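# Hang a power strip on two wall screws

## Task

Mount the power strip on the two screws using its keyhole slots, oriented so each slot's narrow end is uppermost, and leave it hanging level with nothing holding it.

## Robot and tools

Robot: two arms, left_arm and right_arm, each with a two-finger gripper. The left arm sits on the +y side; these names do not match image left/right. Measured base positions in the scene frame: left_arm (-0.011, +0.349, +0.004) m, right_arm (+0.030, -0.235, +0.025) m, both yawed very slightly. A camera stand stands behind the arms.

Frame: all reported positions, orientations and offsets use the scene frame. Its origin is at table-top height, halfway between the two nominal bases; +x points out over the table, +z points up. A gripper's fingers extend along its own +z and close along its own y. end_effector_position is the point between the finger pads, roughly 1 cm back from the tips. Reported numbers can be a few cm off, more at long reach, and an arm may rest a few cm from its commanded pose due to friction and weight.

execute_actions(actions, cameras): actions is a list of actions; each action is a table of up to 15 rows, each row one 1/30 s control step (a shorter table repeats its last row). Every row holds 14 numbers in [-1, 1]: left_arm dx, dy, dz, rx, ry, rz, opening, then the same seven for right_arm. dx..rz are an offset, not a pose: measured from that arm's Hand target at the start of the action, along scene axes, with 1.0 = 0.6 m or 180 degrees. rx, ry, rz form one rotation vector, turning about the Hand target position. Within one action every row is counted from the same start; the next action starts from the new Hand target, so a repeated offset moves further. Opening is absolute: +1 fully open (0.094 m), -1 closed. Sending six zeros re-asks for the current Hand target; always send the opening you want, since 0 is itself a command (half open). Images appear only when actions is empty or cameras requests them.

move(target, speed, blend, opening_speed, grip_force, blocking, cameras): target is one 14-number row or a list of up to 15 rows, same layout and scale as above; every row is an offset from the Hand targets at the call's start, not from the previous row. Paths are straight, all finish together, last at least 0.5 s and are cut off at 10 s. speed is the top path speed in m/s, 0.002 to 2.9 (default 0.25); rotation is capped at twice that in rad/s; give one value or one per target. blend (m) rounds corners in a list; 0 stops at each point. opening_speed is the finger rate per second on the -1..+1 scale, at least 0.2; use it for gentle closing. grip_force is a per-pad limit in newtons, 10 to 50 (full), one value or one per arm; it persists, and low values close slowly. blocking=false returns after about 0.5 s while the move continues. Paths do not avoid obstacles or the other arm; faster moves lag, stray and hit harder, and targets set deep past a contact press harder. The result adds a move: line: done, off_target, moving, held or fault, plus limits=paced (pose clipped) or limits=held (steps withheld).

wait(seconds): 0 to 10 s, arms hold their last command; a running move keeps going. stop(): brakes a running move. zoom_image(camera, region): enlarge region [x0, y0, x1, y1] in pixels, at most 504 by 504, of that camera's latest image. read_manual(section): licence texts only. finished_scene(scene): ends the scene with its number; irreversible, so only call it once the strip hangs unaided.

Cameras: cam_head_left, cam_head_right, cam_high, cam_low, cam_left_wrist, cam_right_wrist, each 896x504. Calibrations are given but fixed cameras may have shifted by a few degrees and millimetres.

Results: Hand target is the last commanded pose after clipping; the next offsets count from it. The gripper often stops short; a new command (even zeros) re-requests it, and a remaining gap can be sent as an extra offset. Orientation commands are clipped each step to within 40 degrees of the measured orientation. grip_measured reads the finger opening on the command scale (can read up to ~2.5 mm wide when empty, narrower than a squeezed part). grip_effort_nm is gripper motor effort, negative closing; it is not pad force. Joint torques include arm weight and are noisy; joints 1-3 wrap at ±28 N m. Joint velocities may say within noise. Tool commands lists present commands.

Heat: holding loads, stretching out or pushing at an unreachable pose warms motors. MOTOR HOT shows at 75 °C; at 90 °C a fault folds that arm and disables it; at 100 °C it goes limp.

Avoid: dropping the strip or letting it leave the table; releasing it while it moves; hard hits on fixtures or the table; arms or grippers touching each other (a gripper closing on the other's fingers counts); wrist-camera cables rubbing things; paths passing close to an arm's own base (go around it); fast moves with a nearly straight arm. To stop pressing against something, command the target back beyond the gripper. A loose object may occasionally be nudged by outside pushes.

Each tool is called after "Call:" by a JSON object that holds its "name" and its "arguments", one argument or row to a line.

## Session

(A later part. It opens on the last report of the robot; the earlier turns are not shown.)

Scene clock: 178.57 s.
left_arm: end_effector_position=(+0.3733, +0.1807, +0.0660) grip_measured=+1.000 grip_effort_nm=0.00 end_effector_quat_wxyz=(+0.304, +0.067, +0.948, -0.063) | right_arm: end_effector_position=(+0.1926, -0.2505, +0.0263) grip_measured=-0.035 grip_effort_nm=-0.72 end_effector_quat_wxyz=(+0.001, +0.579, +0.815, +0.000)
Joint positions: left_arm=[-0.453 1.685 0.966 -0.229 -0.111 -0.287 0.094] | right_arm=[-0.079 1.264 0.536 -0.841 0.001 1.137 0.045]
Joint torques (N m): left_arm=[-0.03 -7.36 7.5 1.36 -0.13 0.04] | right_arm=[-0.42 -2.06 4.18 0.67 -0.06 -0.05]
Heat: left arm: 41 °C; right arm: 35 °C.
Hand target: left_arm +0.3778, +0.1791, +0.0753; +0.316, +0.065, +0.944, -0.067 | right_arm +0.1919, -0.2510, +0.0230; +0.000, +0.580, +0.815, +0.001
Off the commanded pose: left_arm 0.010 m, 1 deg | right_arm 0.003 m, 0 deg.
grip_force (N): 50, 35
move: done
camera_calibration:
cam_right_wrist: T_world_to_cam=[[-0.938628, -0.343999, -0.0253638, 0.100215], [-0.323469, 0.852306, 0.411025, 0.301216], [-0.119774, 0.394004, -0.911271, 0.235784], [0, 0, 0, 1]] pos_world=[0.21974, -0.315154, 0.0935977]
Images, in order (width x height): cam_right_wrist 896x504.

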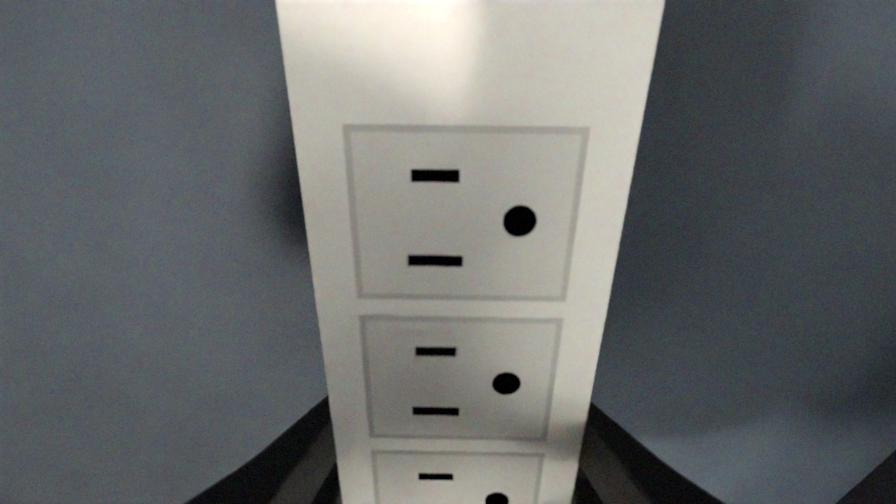

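Call:
{"name": "move", "arguments": {
  "target": [
    [0,0,0,0,0,0,1, 0.0135,0.0017,0.225,0,0,0,-0.5],
    [0,0,0,0,0,0,1, 0.1302,0.085,0.3617,0.1589,-0.1980,0.0854,-0.5],
    [0,0,0,0,0,0,1, 0.1632,0.2530,0.3877,0.3177,-0.3959,0.1707,-0.5]
  ],
  "speed": 0.25,
  "blend": [0.03,0.04,0],
  "cameras": ["all"]
}}

Scene clock: 208.57 s.
left_arm: end_effector_position=(+0.3733, +0.1807, +0.0660) grip_measured=+1.000 grip_effort_nm=0.00 end_effector_quat_wxyz=(+0.304, +0.067, +0.948, -0.063) | right_arm: end_effector_position=(+0.2982, -0.1112, +0.2313) grip_measured=-0.036 grip_effort_nm=-0.75 end_effector_quat_wxyz=(+0.162, +0.278, +0.680, +0.659)
Joint positions: left_arm=[-0.453 1.685 0.966 -0.229 -0.111 -0.287 0.094] | right_arm=[-0.116 0.928 0.291 0.471 -1.073 1.573 0.045]
Joint torques (N m): left_arm=[-0.03 -7.36 7.5 1.36 -0.13 0.04] | right_arm=[2.07 -1.99 7.12 2.89 -0.66 -0.34]
Heat: left arm: 41 °C; right arm: 35 °C.
Hand target: left_arm +0.3778, +0.1791, +0.0753; +0.316, +0.065, +0.944, -0.067 | right_arm +0.2898, -0.0992, +0.2557; +0.192, +0.192, +0.681, +0.680
Off the commanded pose: left_arm 0.010 m, 1 deg | right_arm 0.028 m, 11 deg.
grip_force (N): 50, 35
move: off_target (right_arm)
camera_calibration:
cam_right_wrist: T_world_to_cam=[[-0.138395, 0.0336565, -0.989805, 0.278916], [-0.968012, 0.2066, 0.142373, 0.314832], [0.209286, 0.977846, 0.00398747, 0.135357], [0, 0, 0, 1]] pos_world=[0.315033, -0.20679, 0.230709]

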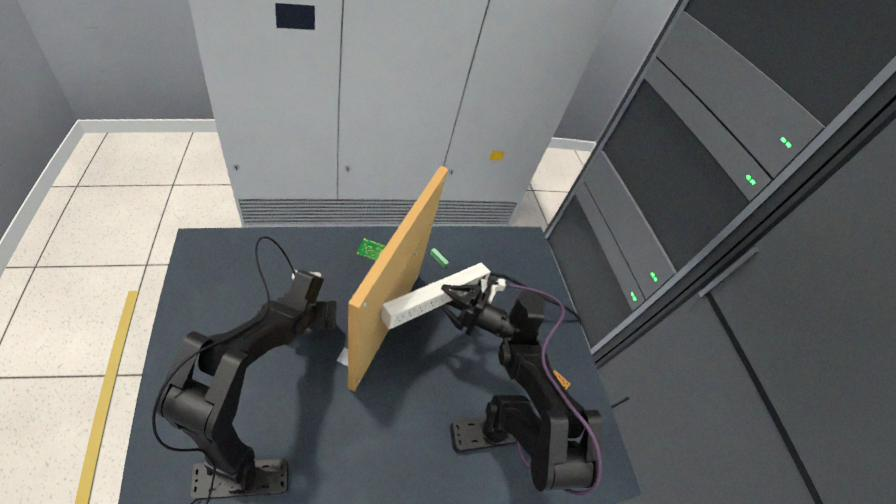

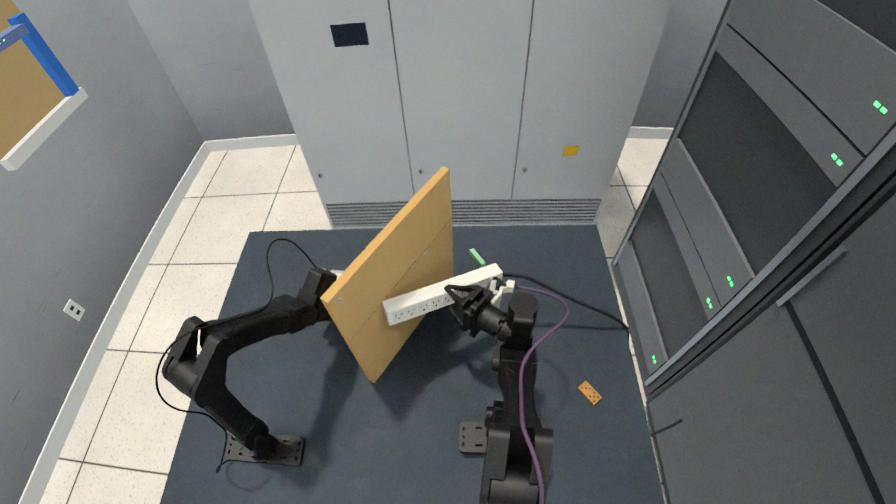

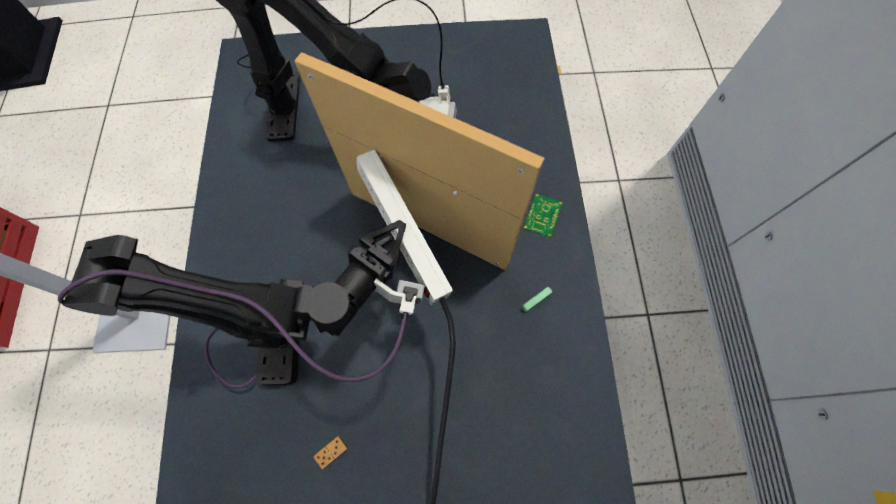

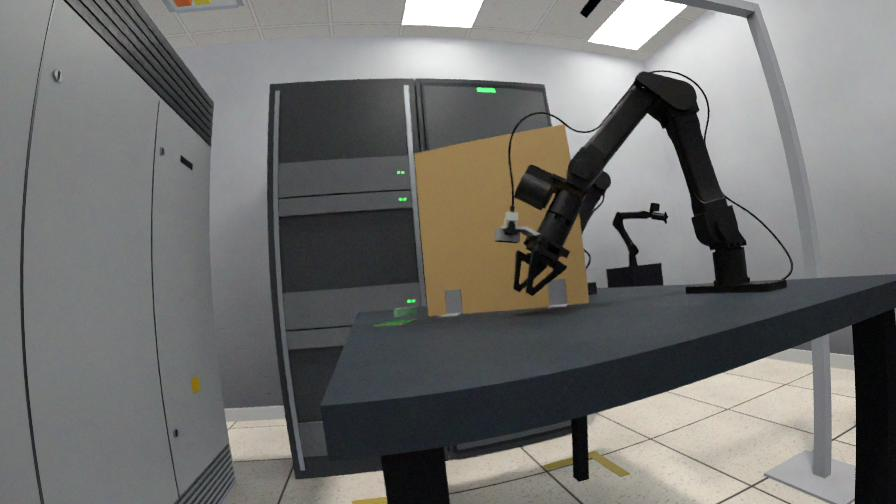

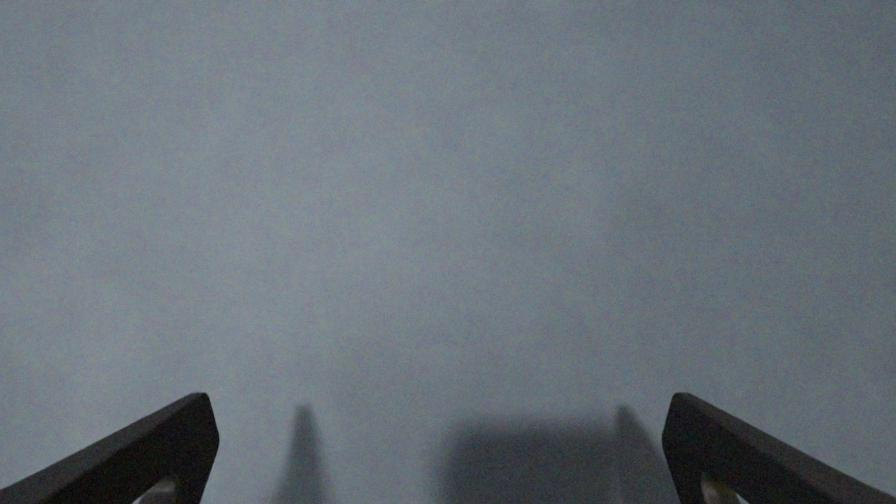

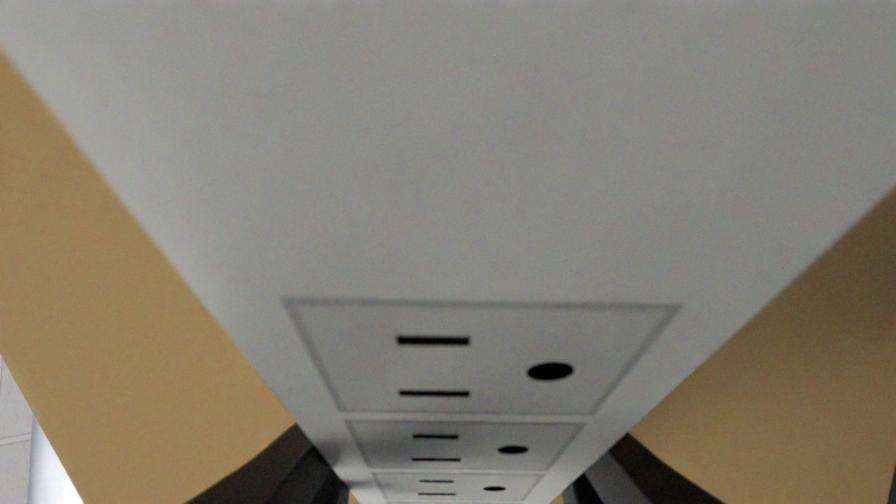

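Call:
{"name": "zoom_image", "arguments": {
  "camera": "cam_head_right",
  "region": [420, 220, 680, 420]
}}

Call:
{"name": "zoom_image", "arguments": {
  "camera": "cam_high",
  "region": [340, 130, 520, 504]
}}

Call:
{"name": "zoom_image", "arguments": {
  "camera": "cam_head_left",
  "region": [340, 240, 620, 400]
}}

Scaled by 1.938 from the camera's 896x504 image, which has a finer 1280x720 frame.

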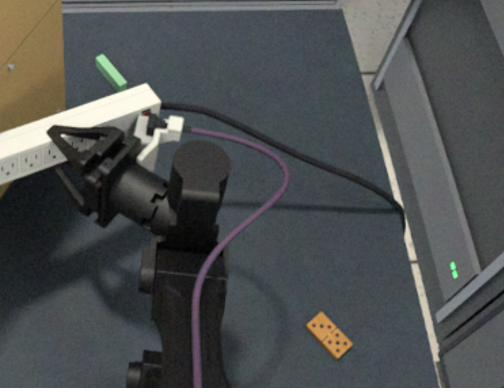

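Scaled by 1.348 from the camera's 896x504 image, which has a finer 1280x720 frame.

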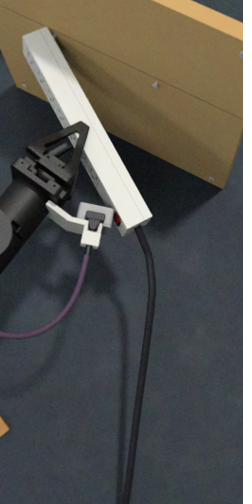

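Scaled by 1.800 from the camera's 896x504 image, which has a finer 1280x720 frame.

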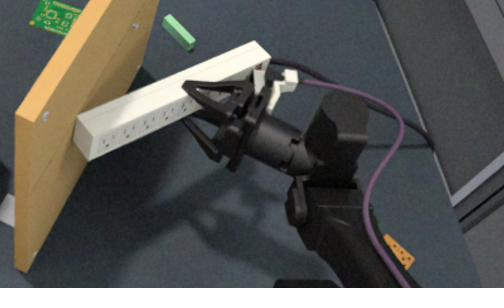

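Call:
{"name": "move", "arguments": {
  "target": [0,0,0,0,0,0,1, -0.0333,-0.0517,0.0,0,0,0,-0.5],
  "speed": 0.15,
  "grip_force": [50,50],
  "cameras": ["cam_head_right","cam_high","cam_right_wrist"]
}}

Call:
{"name": "zoom_image", "arguments": {
  "camera": "cam_high",
  "region": [340, 130, 520, 310]
}}

Scene clock: 213.63 s.
left_arm: end_effector_position=(+0.3733, +0.1807, +0.0660) grip_measured=+1.000 grip_effort_nm=0.00 end_effector_quat_wxyz=(+0.304, +0.067, +0.948, -0.063) | right_arm: end_effector_position=(+0.2778, -0.1340, +0.2428) grip_measured=-0.045 grip_effort_nm=-1.03 end_effector_quat_wxyz=(+0.167, +0.244, +0.676, +0.675)
Joint positions: left_arm=[-0.453 1.685 0.966 -0.229 -0.111 -0.287 0.094] | right_arm=[-0.305 0.866 0.272 0.472 -1.305 1.557 0.045]
Joint torques (N m): left_arm=[-0.03 -7.38 7.49 1.36 -0.13 0.04] | right_arm=[0.05 -2.7 6.56 2.21 -0.45 -0.18]
Heat: left arm: 41 °C; right arm: 37 °C.
Hand target: left_arm +0.3778, +0.1791, +0.0753; +0.316, +0.065, +0.944, -0.067 | right_arm +0.2698, -0.1302, +0.2557; +0.192, +0.192, +0.681, +0.680
Off the commanded pose: left_arm 0.010 m, 1 deg | right_arm 0.016 m, 7 deg.
move: off_target (right_arm)
camera_calibration:
cam_right_wrist: T_world_to_cam=[[-0.0776456, 0.0424807, -0.996076, 0.273972], [-0.983028, 0.163304, 0.0835931, 0.310764], [0.166214, 0.985661, 0.0290799, 0.168843], [0, 0, 0, 1]] pos_world=[0.298698, -0.228809, 0.242009]
Images, in order (width x height): cam_head_right 896x504, cam_high 896x504, cam_right_wrist 896x504.

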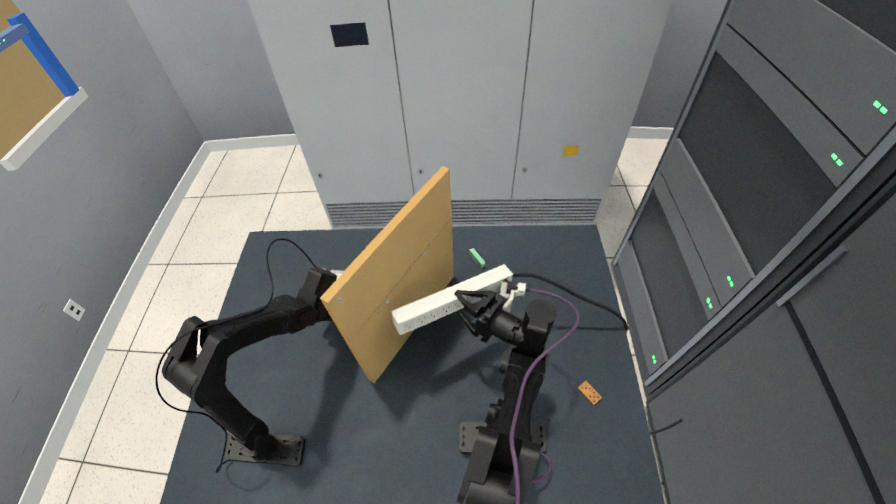

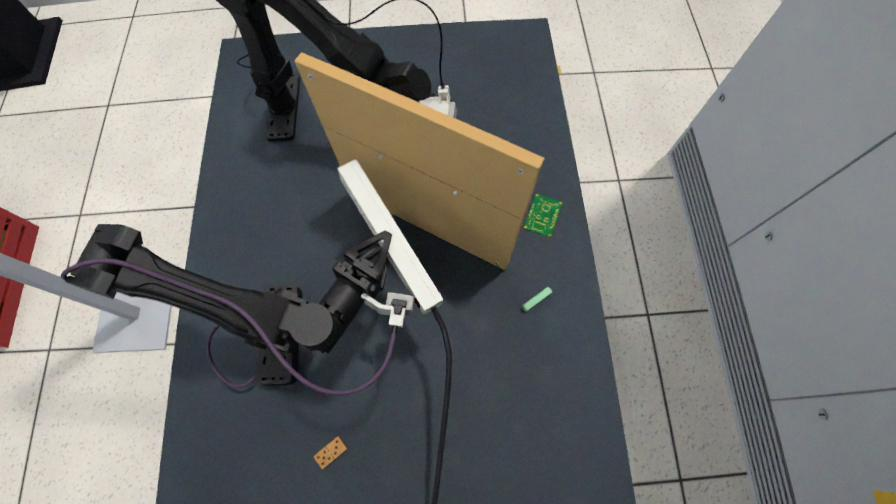

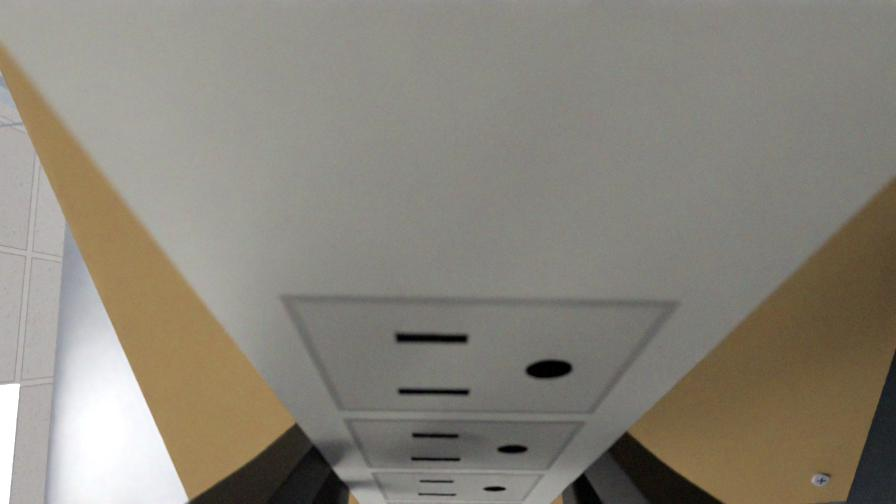

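Scaled by 2.800 from the camera's 896x504 image, which has a finer 1280x720 frame.

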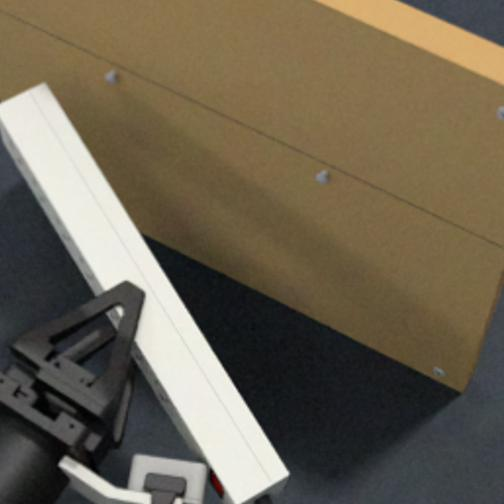

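Call:
{"name": "move", "arguments": {
  "target": [0,0,0,0,0,0,1, 0.013,0.0465,-0.0462,-0.0094,-0.0333,0.0129,-0.5],
  "speed": 0.15,
  "cameras": ["cam_high","cam_right_wrist"]
}}

Scene clock: 231.50 s.
left_arm: end_effector_position=(+0.3733, +0.1807, +0.0660) grip_measured=+1.000 grip_effort_nm=0.00 end_effector_quat_wxyz=(+0.304, +0.067, +0.948, -0.063) | right_arm: end_effector_position=(+0.2867, -0.1121, +0.2084) grip_measured=-0.045 grip_effort_nm=-1.03 end_effector_quat_wxyz=(+0.186, +0.222, +0.686, +0.667)
Joint positions: left_arm=[-0.453 1.685 0.966 -0.229 -0.111 -0.287 0.094] | right_arm=[-0.157 1.034 0.169 0.763 -1.161 1.518 0.045]
Joint torques (N m): left_arm=[-0.02 -7.38 7.5 1.36 -0.13 0.04] | right_arm=[1.81 -1.96 6.15 2.71 -0.6 -0.37]
Heat: left arm: 41 °C; right arm: 38 °C.
Hand target: left_arm +0.3778, +0.1791, +0.0753; +0.316, +0.065, +0.944, -0.067 | right_arm +0.2776, -0.1023, +0.2280; +0.217, +0.140, +0.683, +0.683
Off the commanded pose: left_arm 0.010 m, 1 deg | right_arm 0.024 m, 10 deg.
move: off_target (right_arm)
camera_calibration:
cam_right_wrist: T_world_to_cam=[[-0.029532, 0.000165928, -0.999564, 0.221722], [-0.9868, 0.159294, 0.0291813, 0.330896], [0.159229, 0.987231, -0.00454052, 0.155939], [0, 0, 0, 1]] pos_world=[0.308246, -0.206694, 0.212678]
Images, in order (width x height): cam_high 896x504, cam_right_wrist 896x504.

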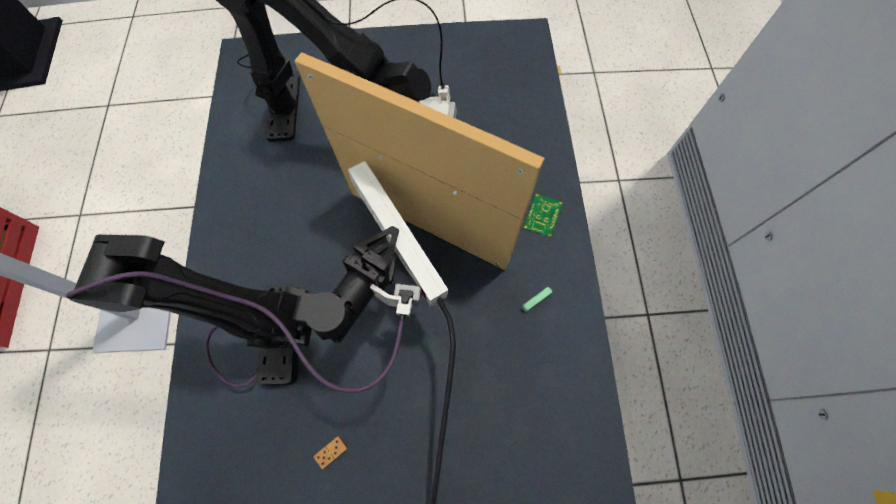

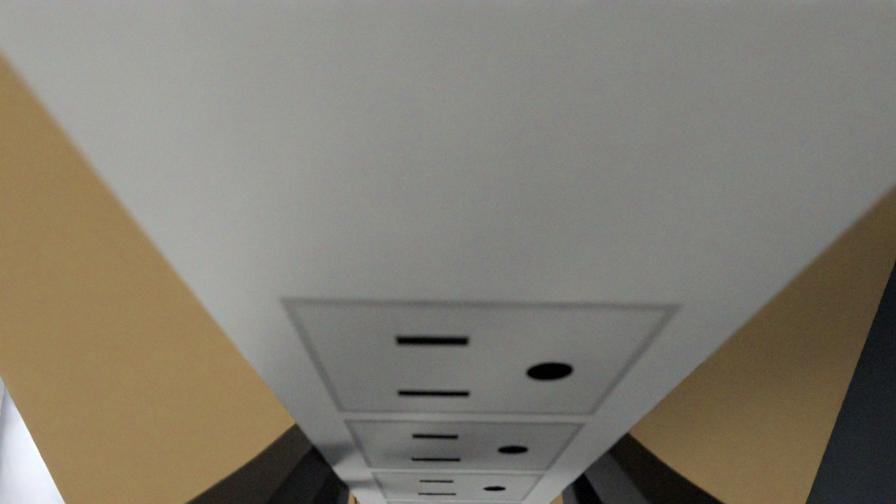

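Call:
{"name": "move", "arguments": {
  "target": [0,0,0,0,0,0,1, 0.0524,0.0852,0,0.0039,-0.0181,0.0106,-0.5],
  "speed": 0.1,
  "cameras": ["cam_high","cam_right_wrist"]
}}

Scene clock: 235.23 s.
left_arm: end_effector_position=(+0.3733, +0.1807, +0.0660) grip_measured=+1.000 grip_effort_nm=0.00 end_effector_quat_wxyz=(+0.304, +0.067, +0.948, -0.063) | right_arm: end_effector_position=(+0.3039, -0.0608, +0.1933) grip_measured=-0.045 grip_effort_nm=-1.03 end_effector_quat_wxyz=(+0.175, +0.179, +0.695, +0.674)
Joint positions: left_arm=[-0.453 1.685 0.966 -0.229 -0.111 -0.287 0.094] | right_arm=[0.105 1.343 0.201 1.087 -0.978 1.524 0.045]
Joint torques (N m): left_arm=[-0.03 -7.38 7.5 1.36 -0.14 0.03] | right_arm=[2.5 -3.48 8.77 2.89 -0.08 -0.15]
Heat: left arm: 41 °C; right arm: 39 °C.
Hand target: left_arm +0.3778, +0.1791, +0.0753; +0.316, +0.065, +0.944, -0.067 | right_arm +0.3090, -0.0512, +0.2280; +0.224, +0.110, +0.675, +0.694
Off the commanded pose: left_arm 0.010 m, 1 deg | right_arm 0.036 m, 10 deg.
move: off_target (right_arm)
camera_calibration:
cam_right_wrist: T_world_to_cam=[[0.0121995, -0.0142097, -0.999825, 0.193607], [-0.996617, 0.0811018, -0.013313, 0.346529], [0.0812767, 0.996605, -0.0131722, 0.128407], [0, 0, 0, 1]] pos_world=[0.332559, -0.153324, 0.199878]
Images, in order (width x height): cam_high 896x504, cam_right_wrist 896x504.

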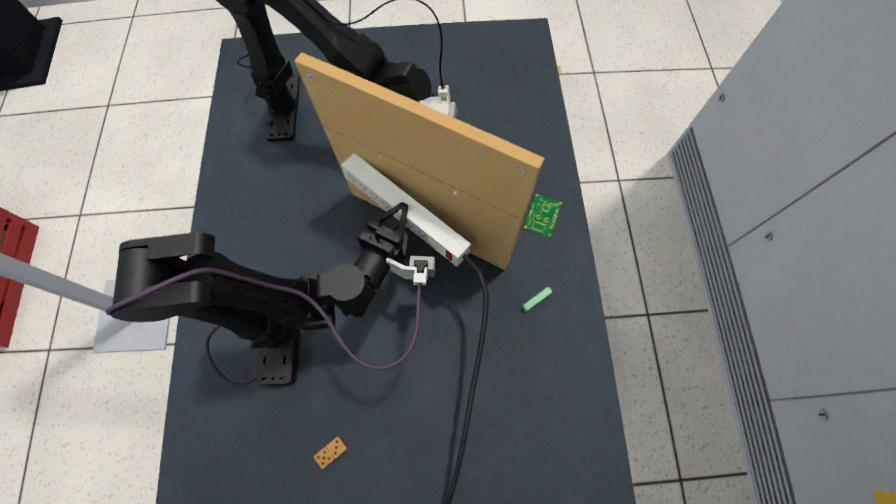

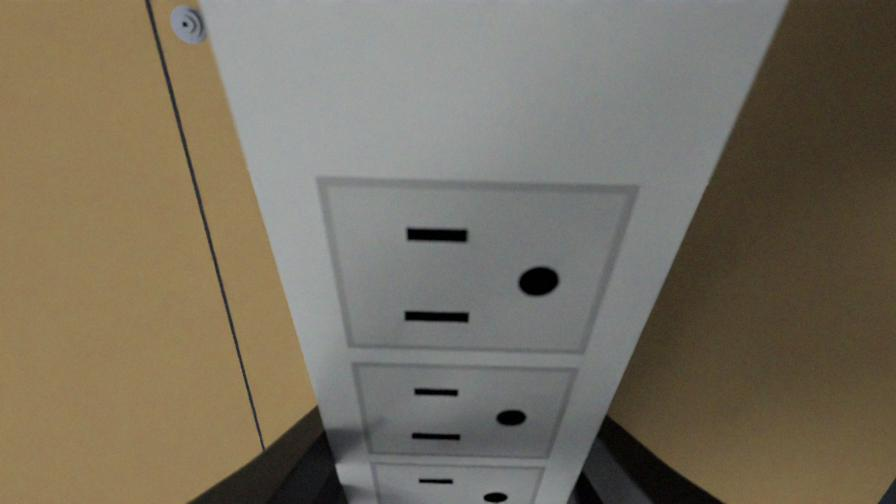

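Call:
{"name": "move", "arguments": {
  "target": [0,0,0,0,0,0,1, 0.0258,0.0395,0.025,0.008,-0.0049,-0.0144,-0.5],
  "speed": 0.08,
  "cameras": ["cam_high","cam_right_wrist","cam_head_right"]
}}

Scene clock: 238.53 s.
left_arm: end_effector_position=(+0.3733, +0.1807, +0.0660) grip_measured=+1.000 grip_effort_nm=0.00 end_effector_quat_wxyz=(+0.304, +0.067, +0.948, -0.063) | right_arm: end_effector_position=(+0.3137, -0.0379, +0.2003) grip_measured=-0.045 grip_effort_nm=-1.03 end_effector_quat_wxyz=(+0.187, +0.186, +0.691, +0.673)
Joint positions: left_arm=[-0.453 1.685 0.966 -0.229 -0.111 -0.287 0.094] | right_arm=[0.232 1.364 0.241 1.088 -0.824 1.537 0.045]
Joint torques (N m): left_arm=[-0.02 -7.36 7.49 1.36 -0.13 0.04] | right_arm=[2.45 -3.54 10.3 2.86 0.08 -0.18]
Heat: left arm: 41 °C; right arm: 40 °C.
Hand target: left_arm +0.3778, +0.1791, +0.0753; +0.316, +0.065, +0.944, -0.067 | right_arm +0.3245, -0.0275, +0.2429; +0.243, +0.123, +0.662, +0.698
Off the commanded pose: left_arm 0.010 m, 1 deg | right_arm 0.045 m, 11 deg.
move: off_target (right_arm)
camera_calibration:
cam_right_wrist: T_world_to_cam=[[0.0208688, -0.01171, -0.999714, 0.198174], [-0.993875, 0.108295, -0.0220154, 0.356433], [0.108522, 0.99405, -0.0093783, 0.0954595], [0, 0, 0, 1]] pos_world=[0.339755, -0.131171, 0.20686]
Images, in order (width x height): cam_head_right 896x504, cam_high 896x504, cam_right_wrist 896x504.

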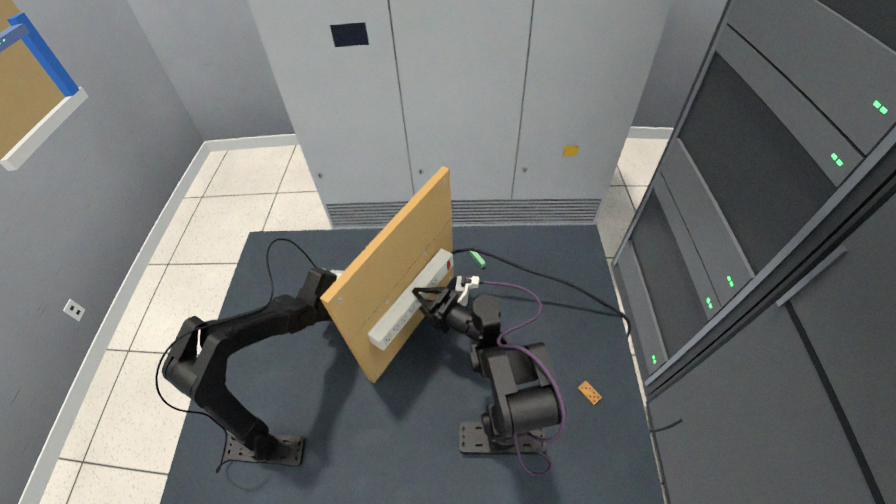

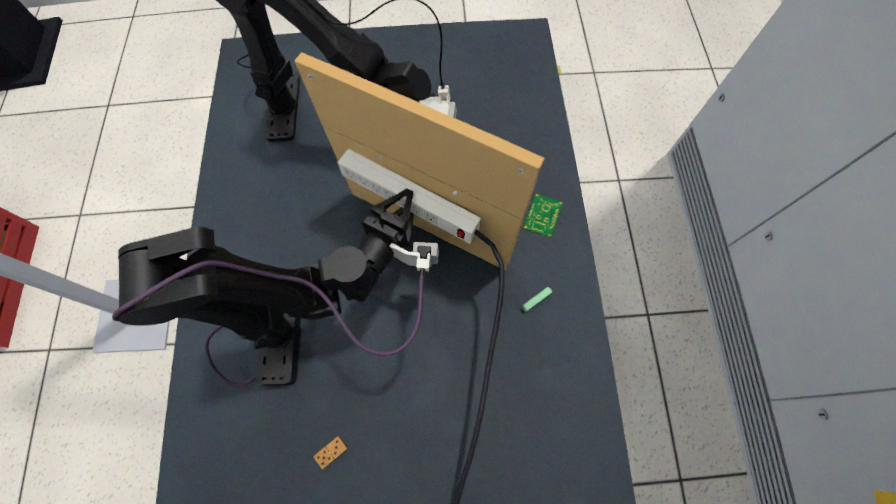

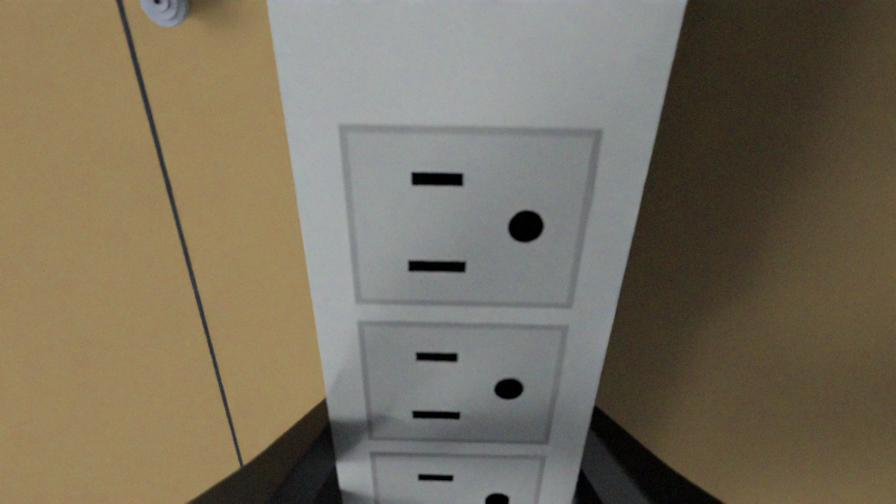

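Call:
{"name": "zoom_image", "arguments": {
  "camera": "cam_high",
  "region": [320, 130, 540, 290]
}}

Call:
{"name": "zoom_image", "arguments": {
  "camera": "cam_head_right",
  "region": [330, 200, 500, 380]
}}

Scaled by 2.291 from the camera's 896x504 image, which has a finer 1280x720 frame.

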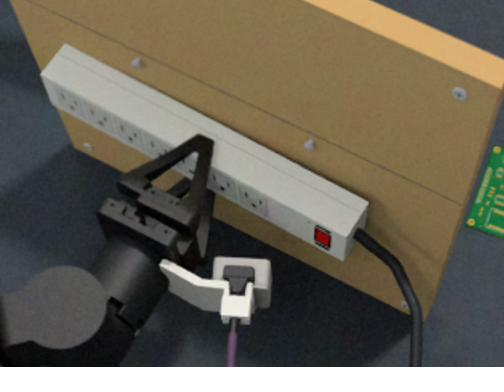

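Scaled by 2.800 from the camera's 896x504 image, which has a finer 1280x720 frame.

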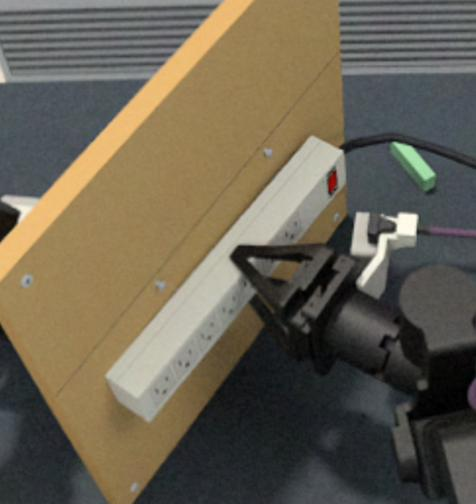

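Call:
{"name": "move", "arguments": {
  "target": [0,0,0,0,0,0,1, 0.0105,0.017,0.0,0,0,0,-0.5],
  "speed": 0.05,
  "cameras": ["cam_high","cam_right_wrist"]
}}

Call:
{"name": "zoom_image", "arguments": {
  "camera": "cam_high",
  "region": [320, 130, 540, 290]
}}

Scene clock: 244.47 s.
left_arm: end_effector_position=(+0.3733, +0.1807, +0.0660) grip_measured=+1.000 grip_effort_nm=0.01 end_effector_quat_wxyz=(+0.304, +0.067, +0.948, -0.063) | right_arm: end_effector_position=(+0.3175, -0.0336, +0.2001) grip_measured=-0.045 grip_effort_nm=-1.03 end_effector_quat_wxyz=(+0.189, +0.189, +0.690, +0.673)
Joint positions: left_arm=[-0.453 1.685 0.966 -0.229 -0.111 -0.287 0.094] | right_arm=[0.253 1.385 0.254 1.097 -0.797 1.54 0.045]
Joint torques (N m): left_arm=[-0.02 -7.36 7.5 1.36 -0.13 0.04] | right_arm=[3.85 -3.14 11.55 2.84 0.2 -0.26]
Heat: left arm: 41 °C; right arm: 40 °C.
Hand target: left_arm +0.3778, +0.1791, +0.0753; +0.316, +0.065, +0.944, -0.067 | right_arm +0.3308, -0.0173, +0.2428; +0.243, +0.123, +0.662, +0.698
Off the commanded pose: left_arm 0.010 m, 1 deg | right_arm 0.048 m, 11 deg.
move: off_target (right_arm)
camera_calibration:
cam_right_wrist: T_world_to_cam=[[0.0197355, -0.0114226, -0.99974, 0.198289], [-0.993165, 0.114828, -0.0209177, 0.35953], [0.115037, 0.99332, -0.00907832, 0.0886303], [0, 0, 0, 1]] pos_world=[0.342963, -0.127057, 0.206562]
Images, in order (width x height): cam_high 896x504, cam_right_wrist 896x504.

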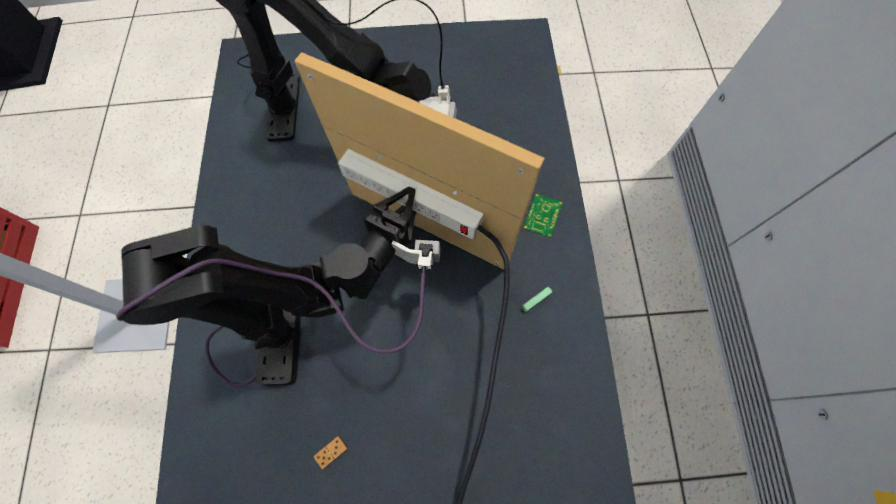

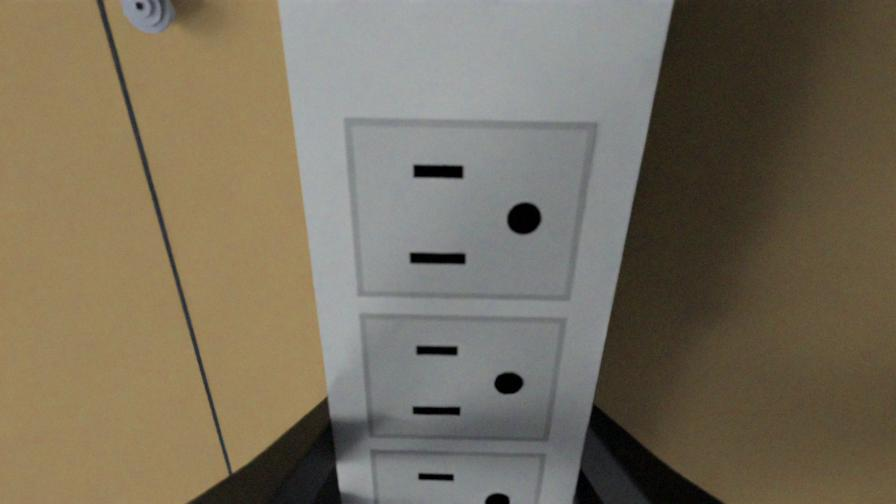

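Scaled by 2.291 from the camera's 896x504 image, which has a finer 1280x720 frame.

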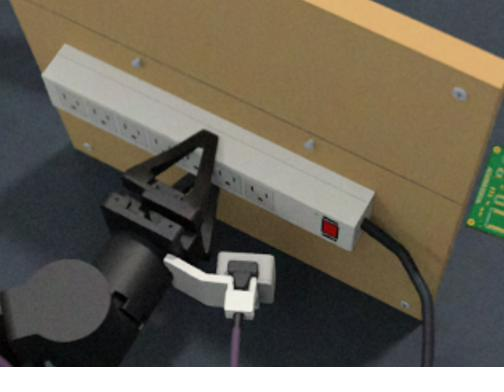

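Call:
{"name": "move", "arguments": {
  "target": [
    [0,0,0,0,0,0,1, -0.0285,-0.0465,-0.0247,-0.007,0.0037,0.009,-0.5],
    [0,0,0,0,0,0,1, -0.0347,-0.0427,0.054,-0.0144,0.0074,0.0187,-0.5]
  ],
  "speed": 0.1,
  "blend": [0.005,0],
  "cameras": ["cam_high","cam_head_right","cam_head_left","cam_right_wrist"]
}}

Call:
{"name": "zoom_image", "arguments": {
  "camera": "cam_high",
  "region": [320, 130, 540, 290]
}}

Call:
{"name": "zoom_image", "arguments": {
  "camera": "cam_head_right",
  "region": [330, 200, 510, 380]
}}

Call:
{"name": "zoom_image", "arguments": {
  "camera": "cam_head_left",
  "region": [340, 200, 500, 380]
}}

Scene clock: 251.50 s.
left_arm: end_effector_position=(+0.3733, +0.1807, +0.0660) grip_measured=+1.000 grip_effort_nm=0.00 end_effector_quat_wxyz=(+0.304, +0.067, +0.948, -0.063) | right_arm: end_effector_position=(+0.3142, -0.0487, +0.2355) grip_measured=-0.045 grip_effort_nm=-1.03 end_effector_quat_wxyz=(+0.176, +0.180, +0.699, +0.670)
Joint positions: left_arm=[-0.453 1.685 0.966 -0.229 -0.111 -0.287 0.094] | right_arm=[0.163 1.173 0.349 0.757 -0.917 1.513 0.045]
Joint torques (N m): left_arm=[-0.03 -7.36 7.5 1.36 -0.13 0.03] | right_arm=[0.65 -6.08 9.99 2.38 -0.46 -0.37]
Heat: left arm: 42 °C; right arm: 41 °C.
Hand target: left_arm +0.3778, +0.1791, +0.0753; +0.316, +0.065, +0.944, -0.067 | right_arm +0.3100, -0.0429, +0.2753; +0.217, +0.106, +0.684, +0.689
Off the commanded pose: left_arm 0.010 m, 1 deg | right_arm 0.040 m, 10 deg.
move: off_target (right_arm)
camera_calibration:
cam_right_wrist: T_world_to_cam=[[0.00966424, -0.024766, -0.999647, 0.236178], [-0.996437, 0.0835257, -0.0117025, 0.356093], [0.083786, 0.996198, -0.0238705, 0.117842], [0, 0, 0, 1]] pos_world=[0.342668, -0.141288, 0.243075]
Images, in order (width x height): cam_head_left 896x504, cam_head_right 896x504, cam_high 896x504, cam_right_wrist 896x504.

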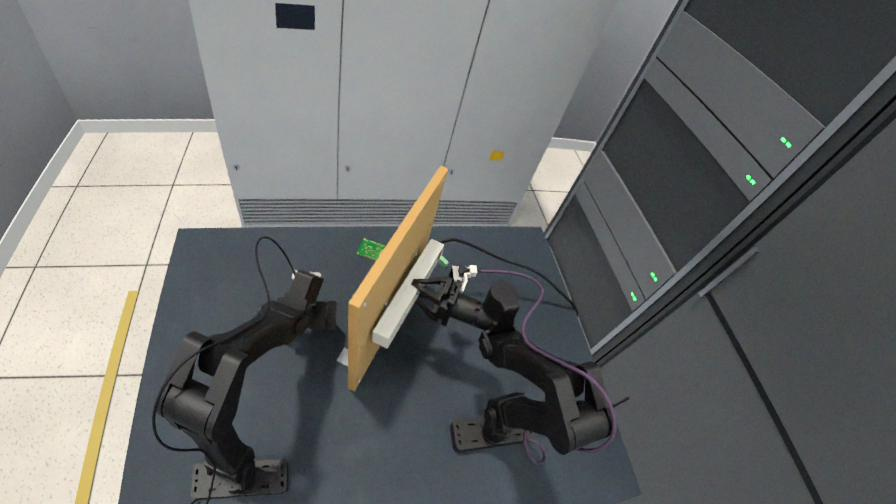

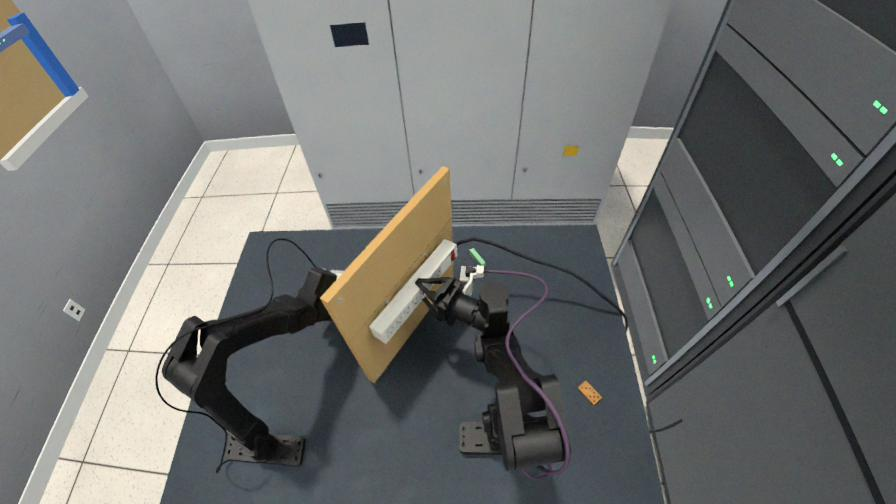

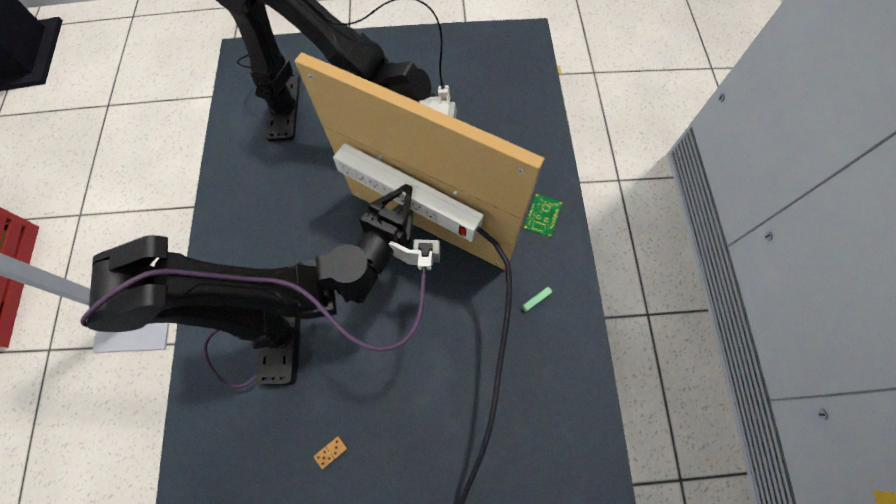

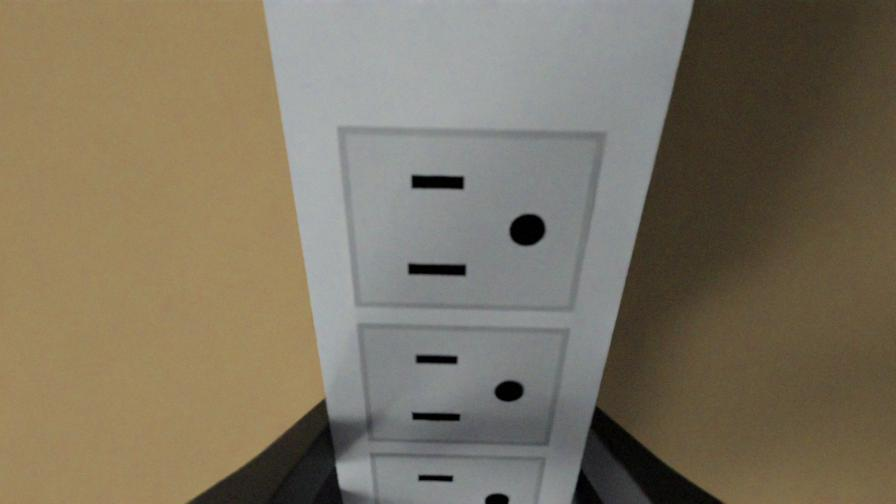

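Scaled by 2.291 from the camera's 896x504 image, which has a finer 1280x720 frame.

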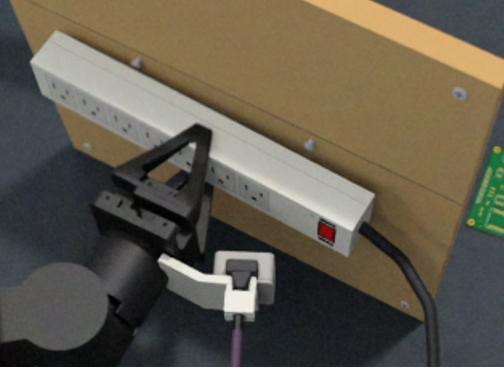

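Scaled by 2.800 from the camera's 896x504 image, which has a finer 1280x720 frame.

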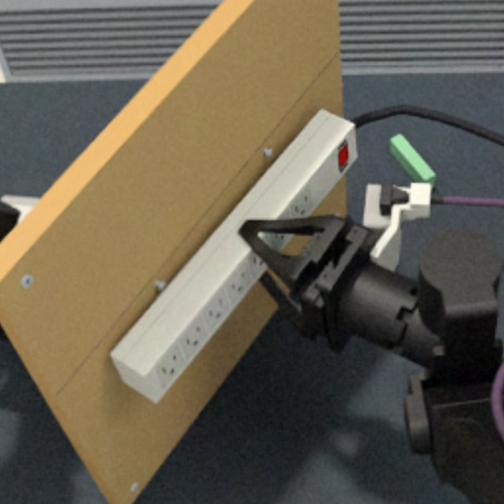

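Scaled by 2.800 from the camera's 896x504 image, which has a finer 1280x720 frame.

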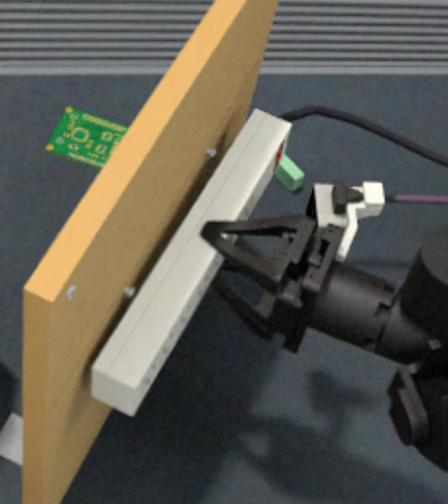

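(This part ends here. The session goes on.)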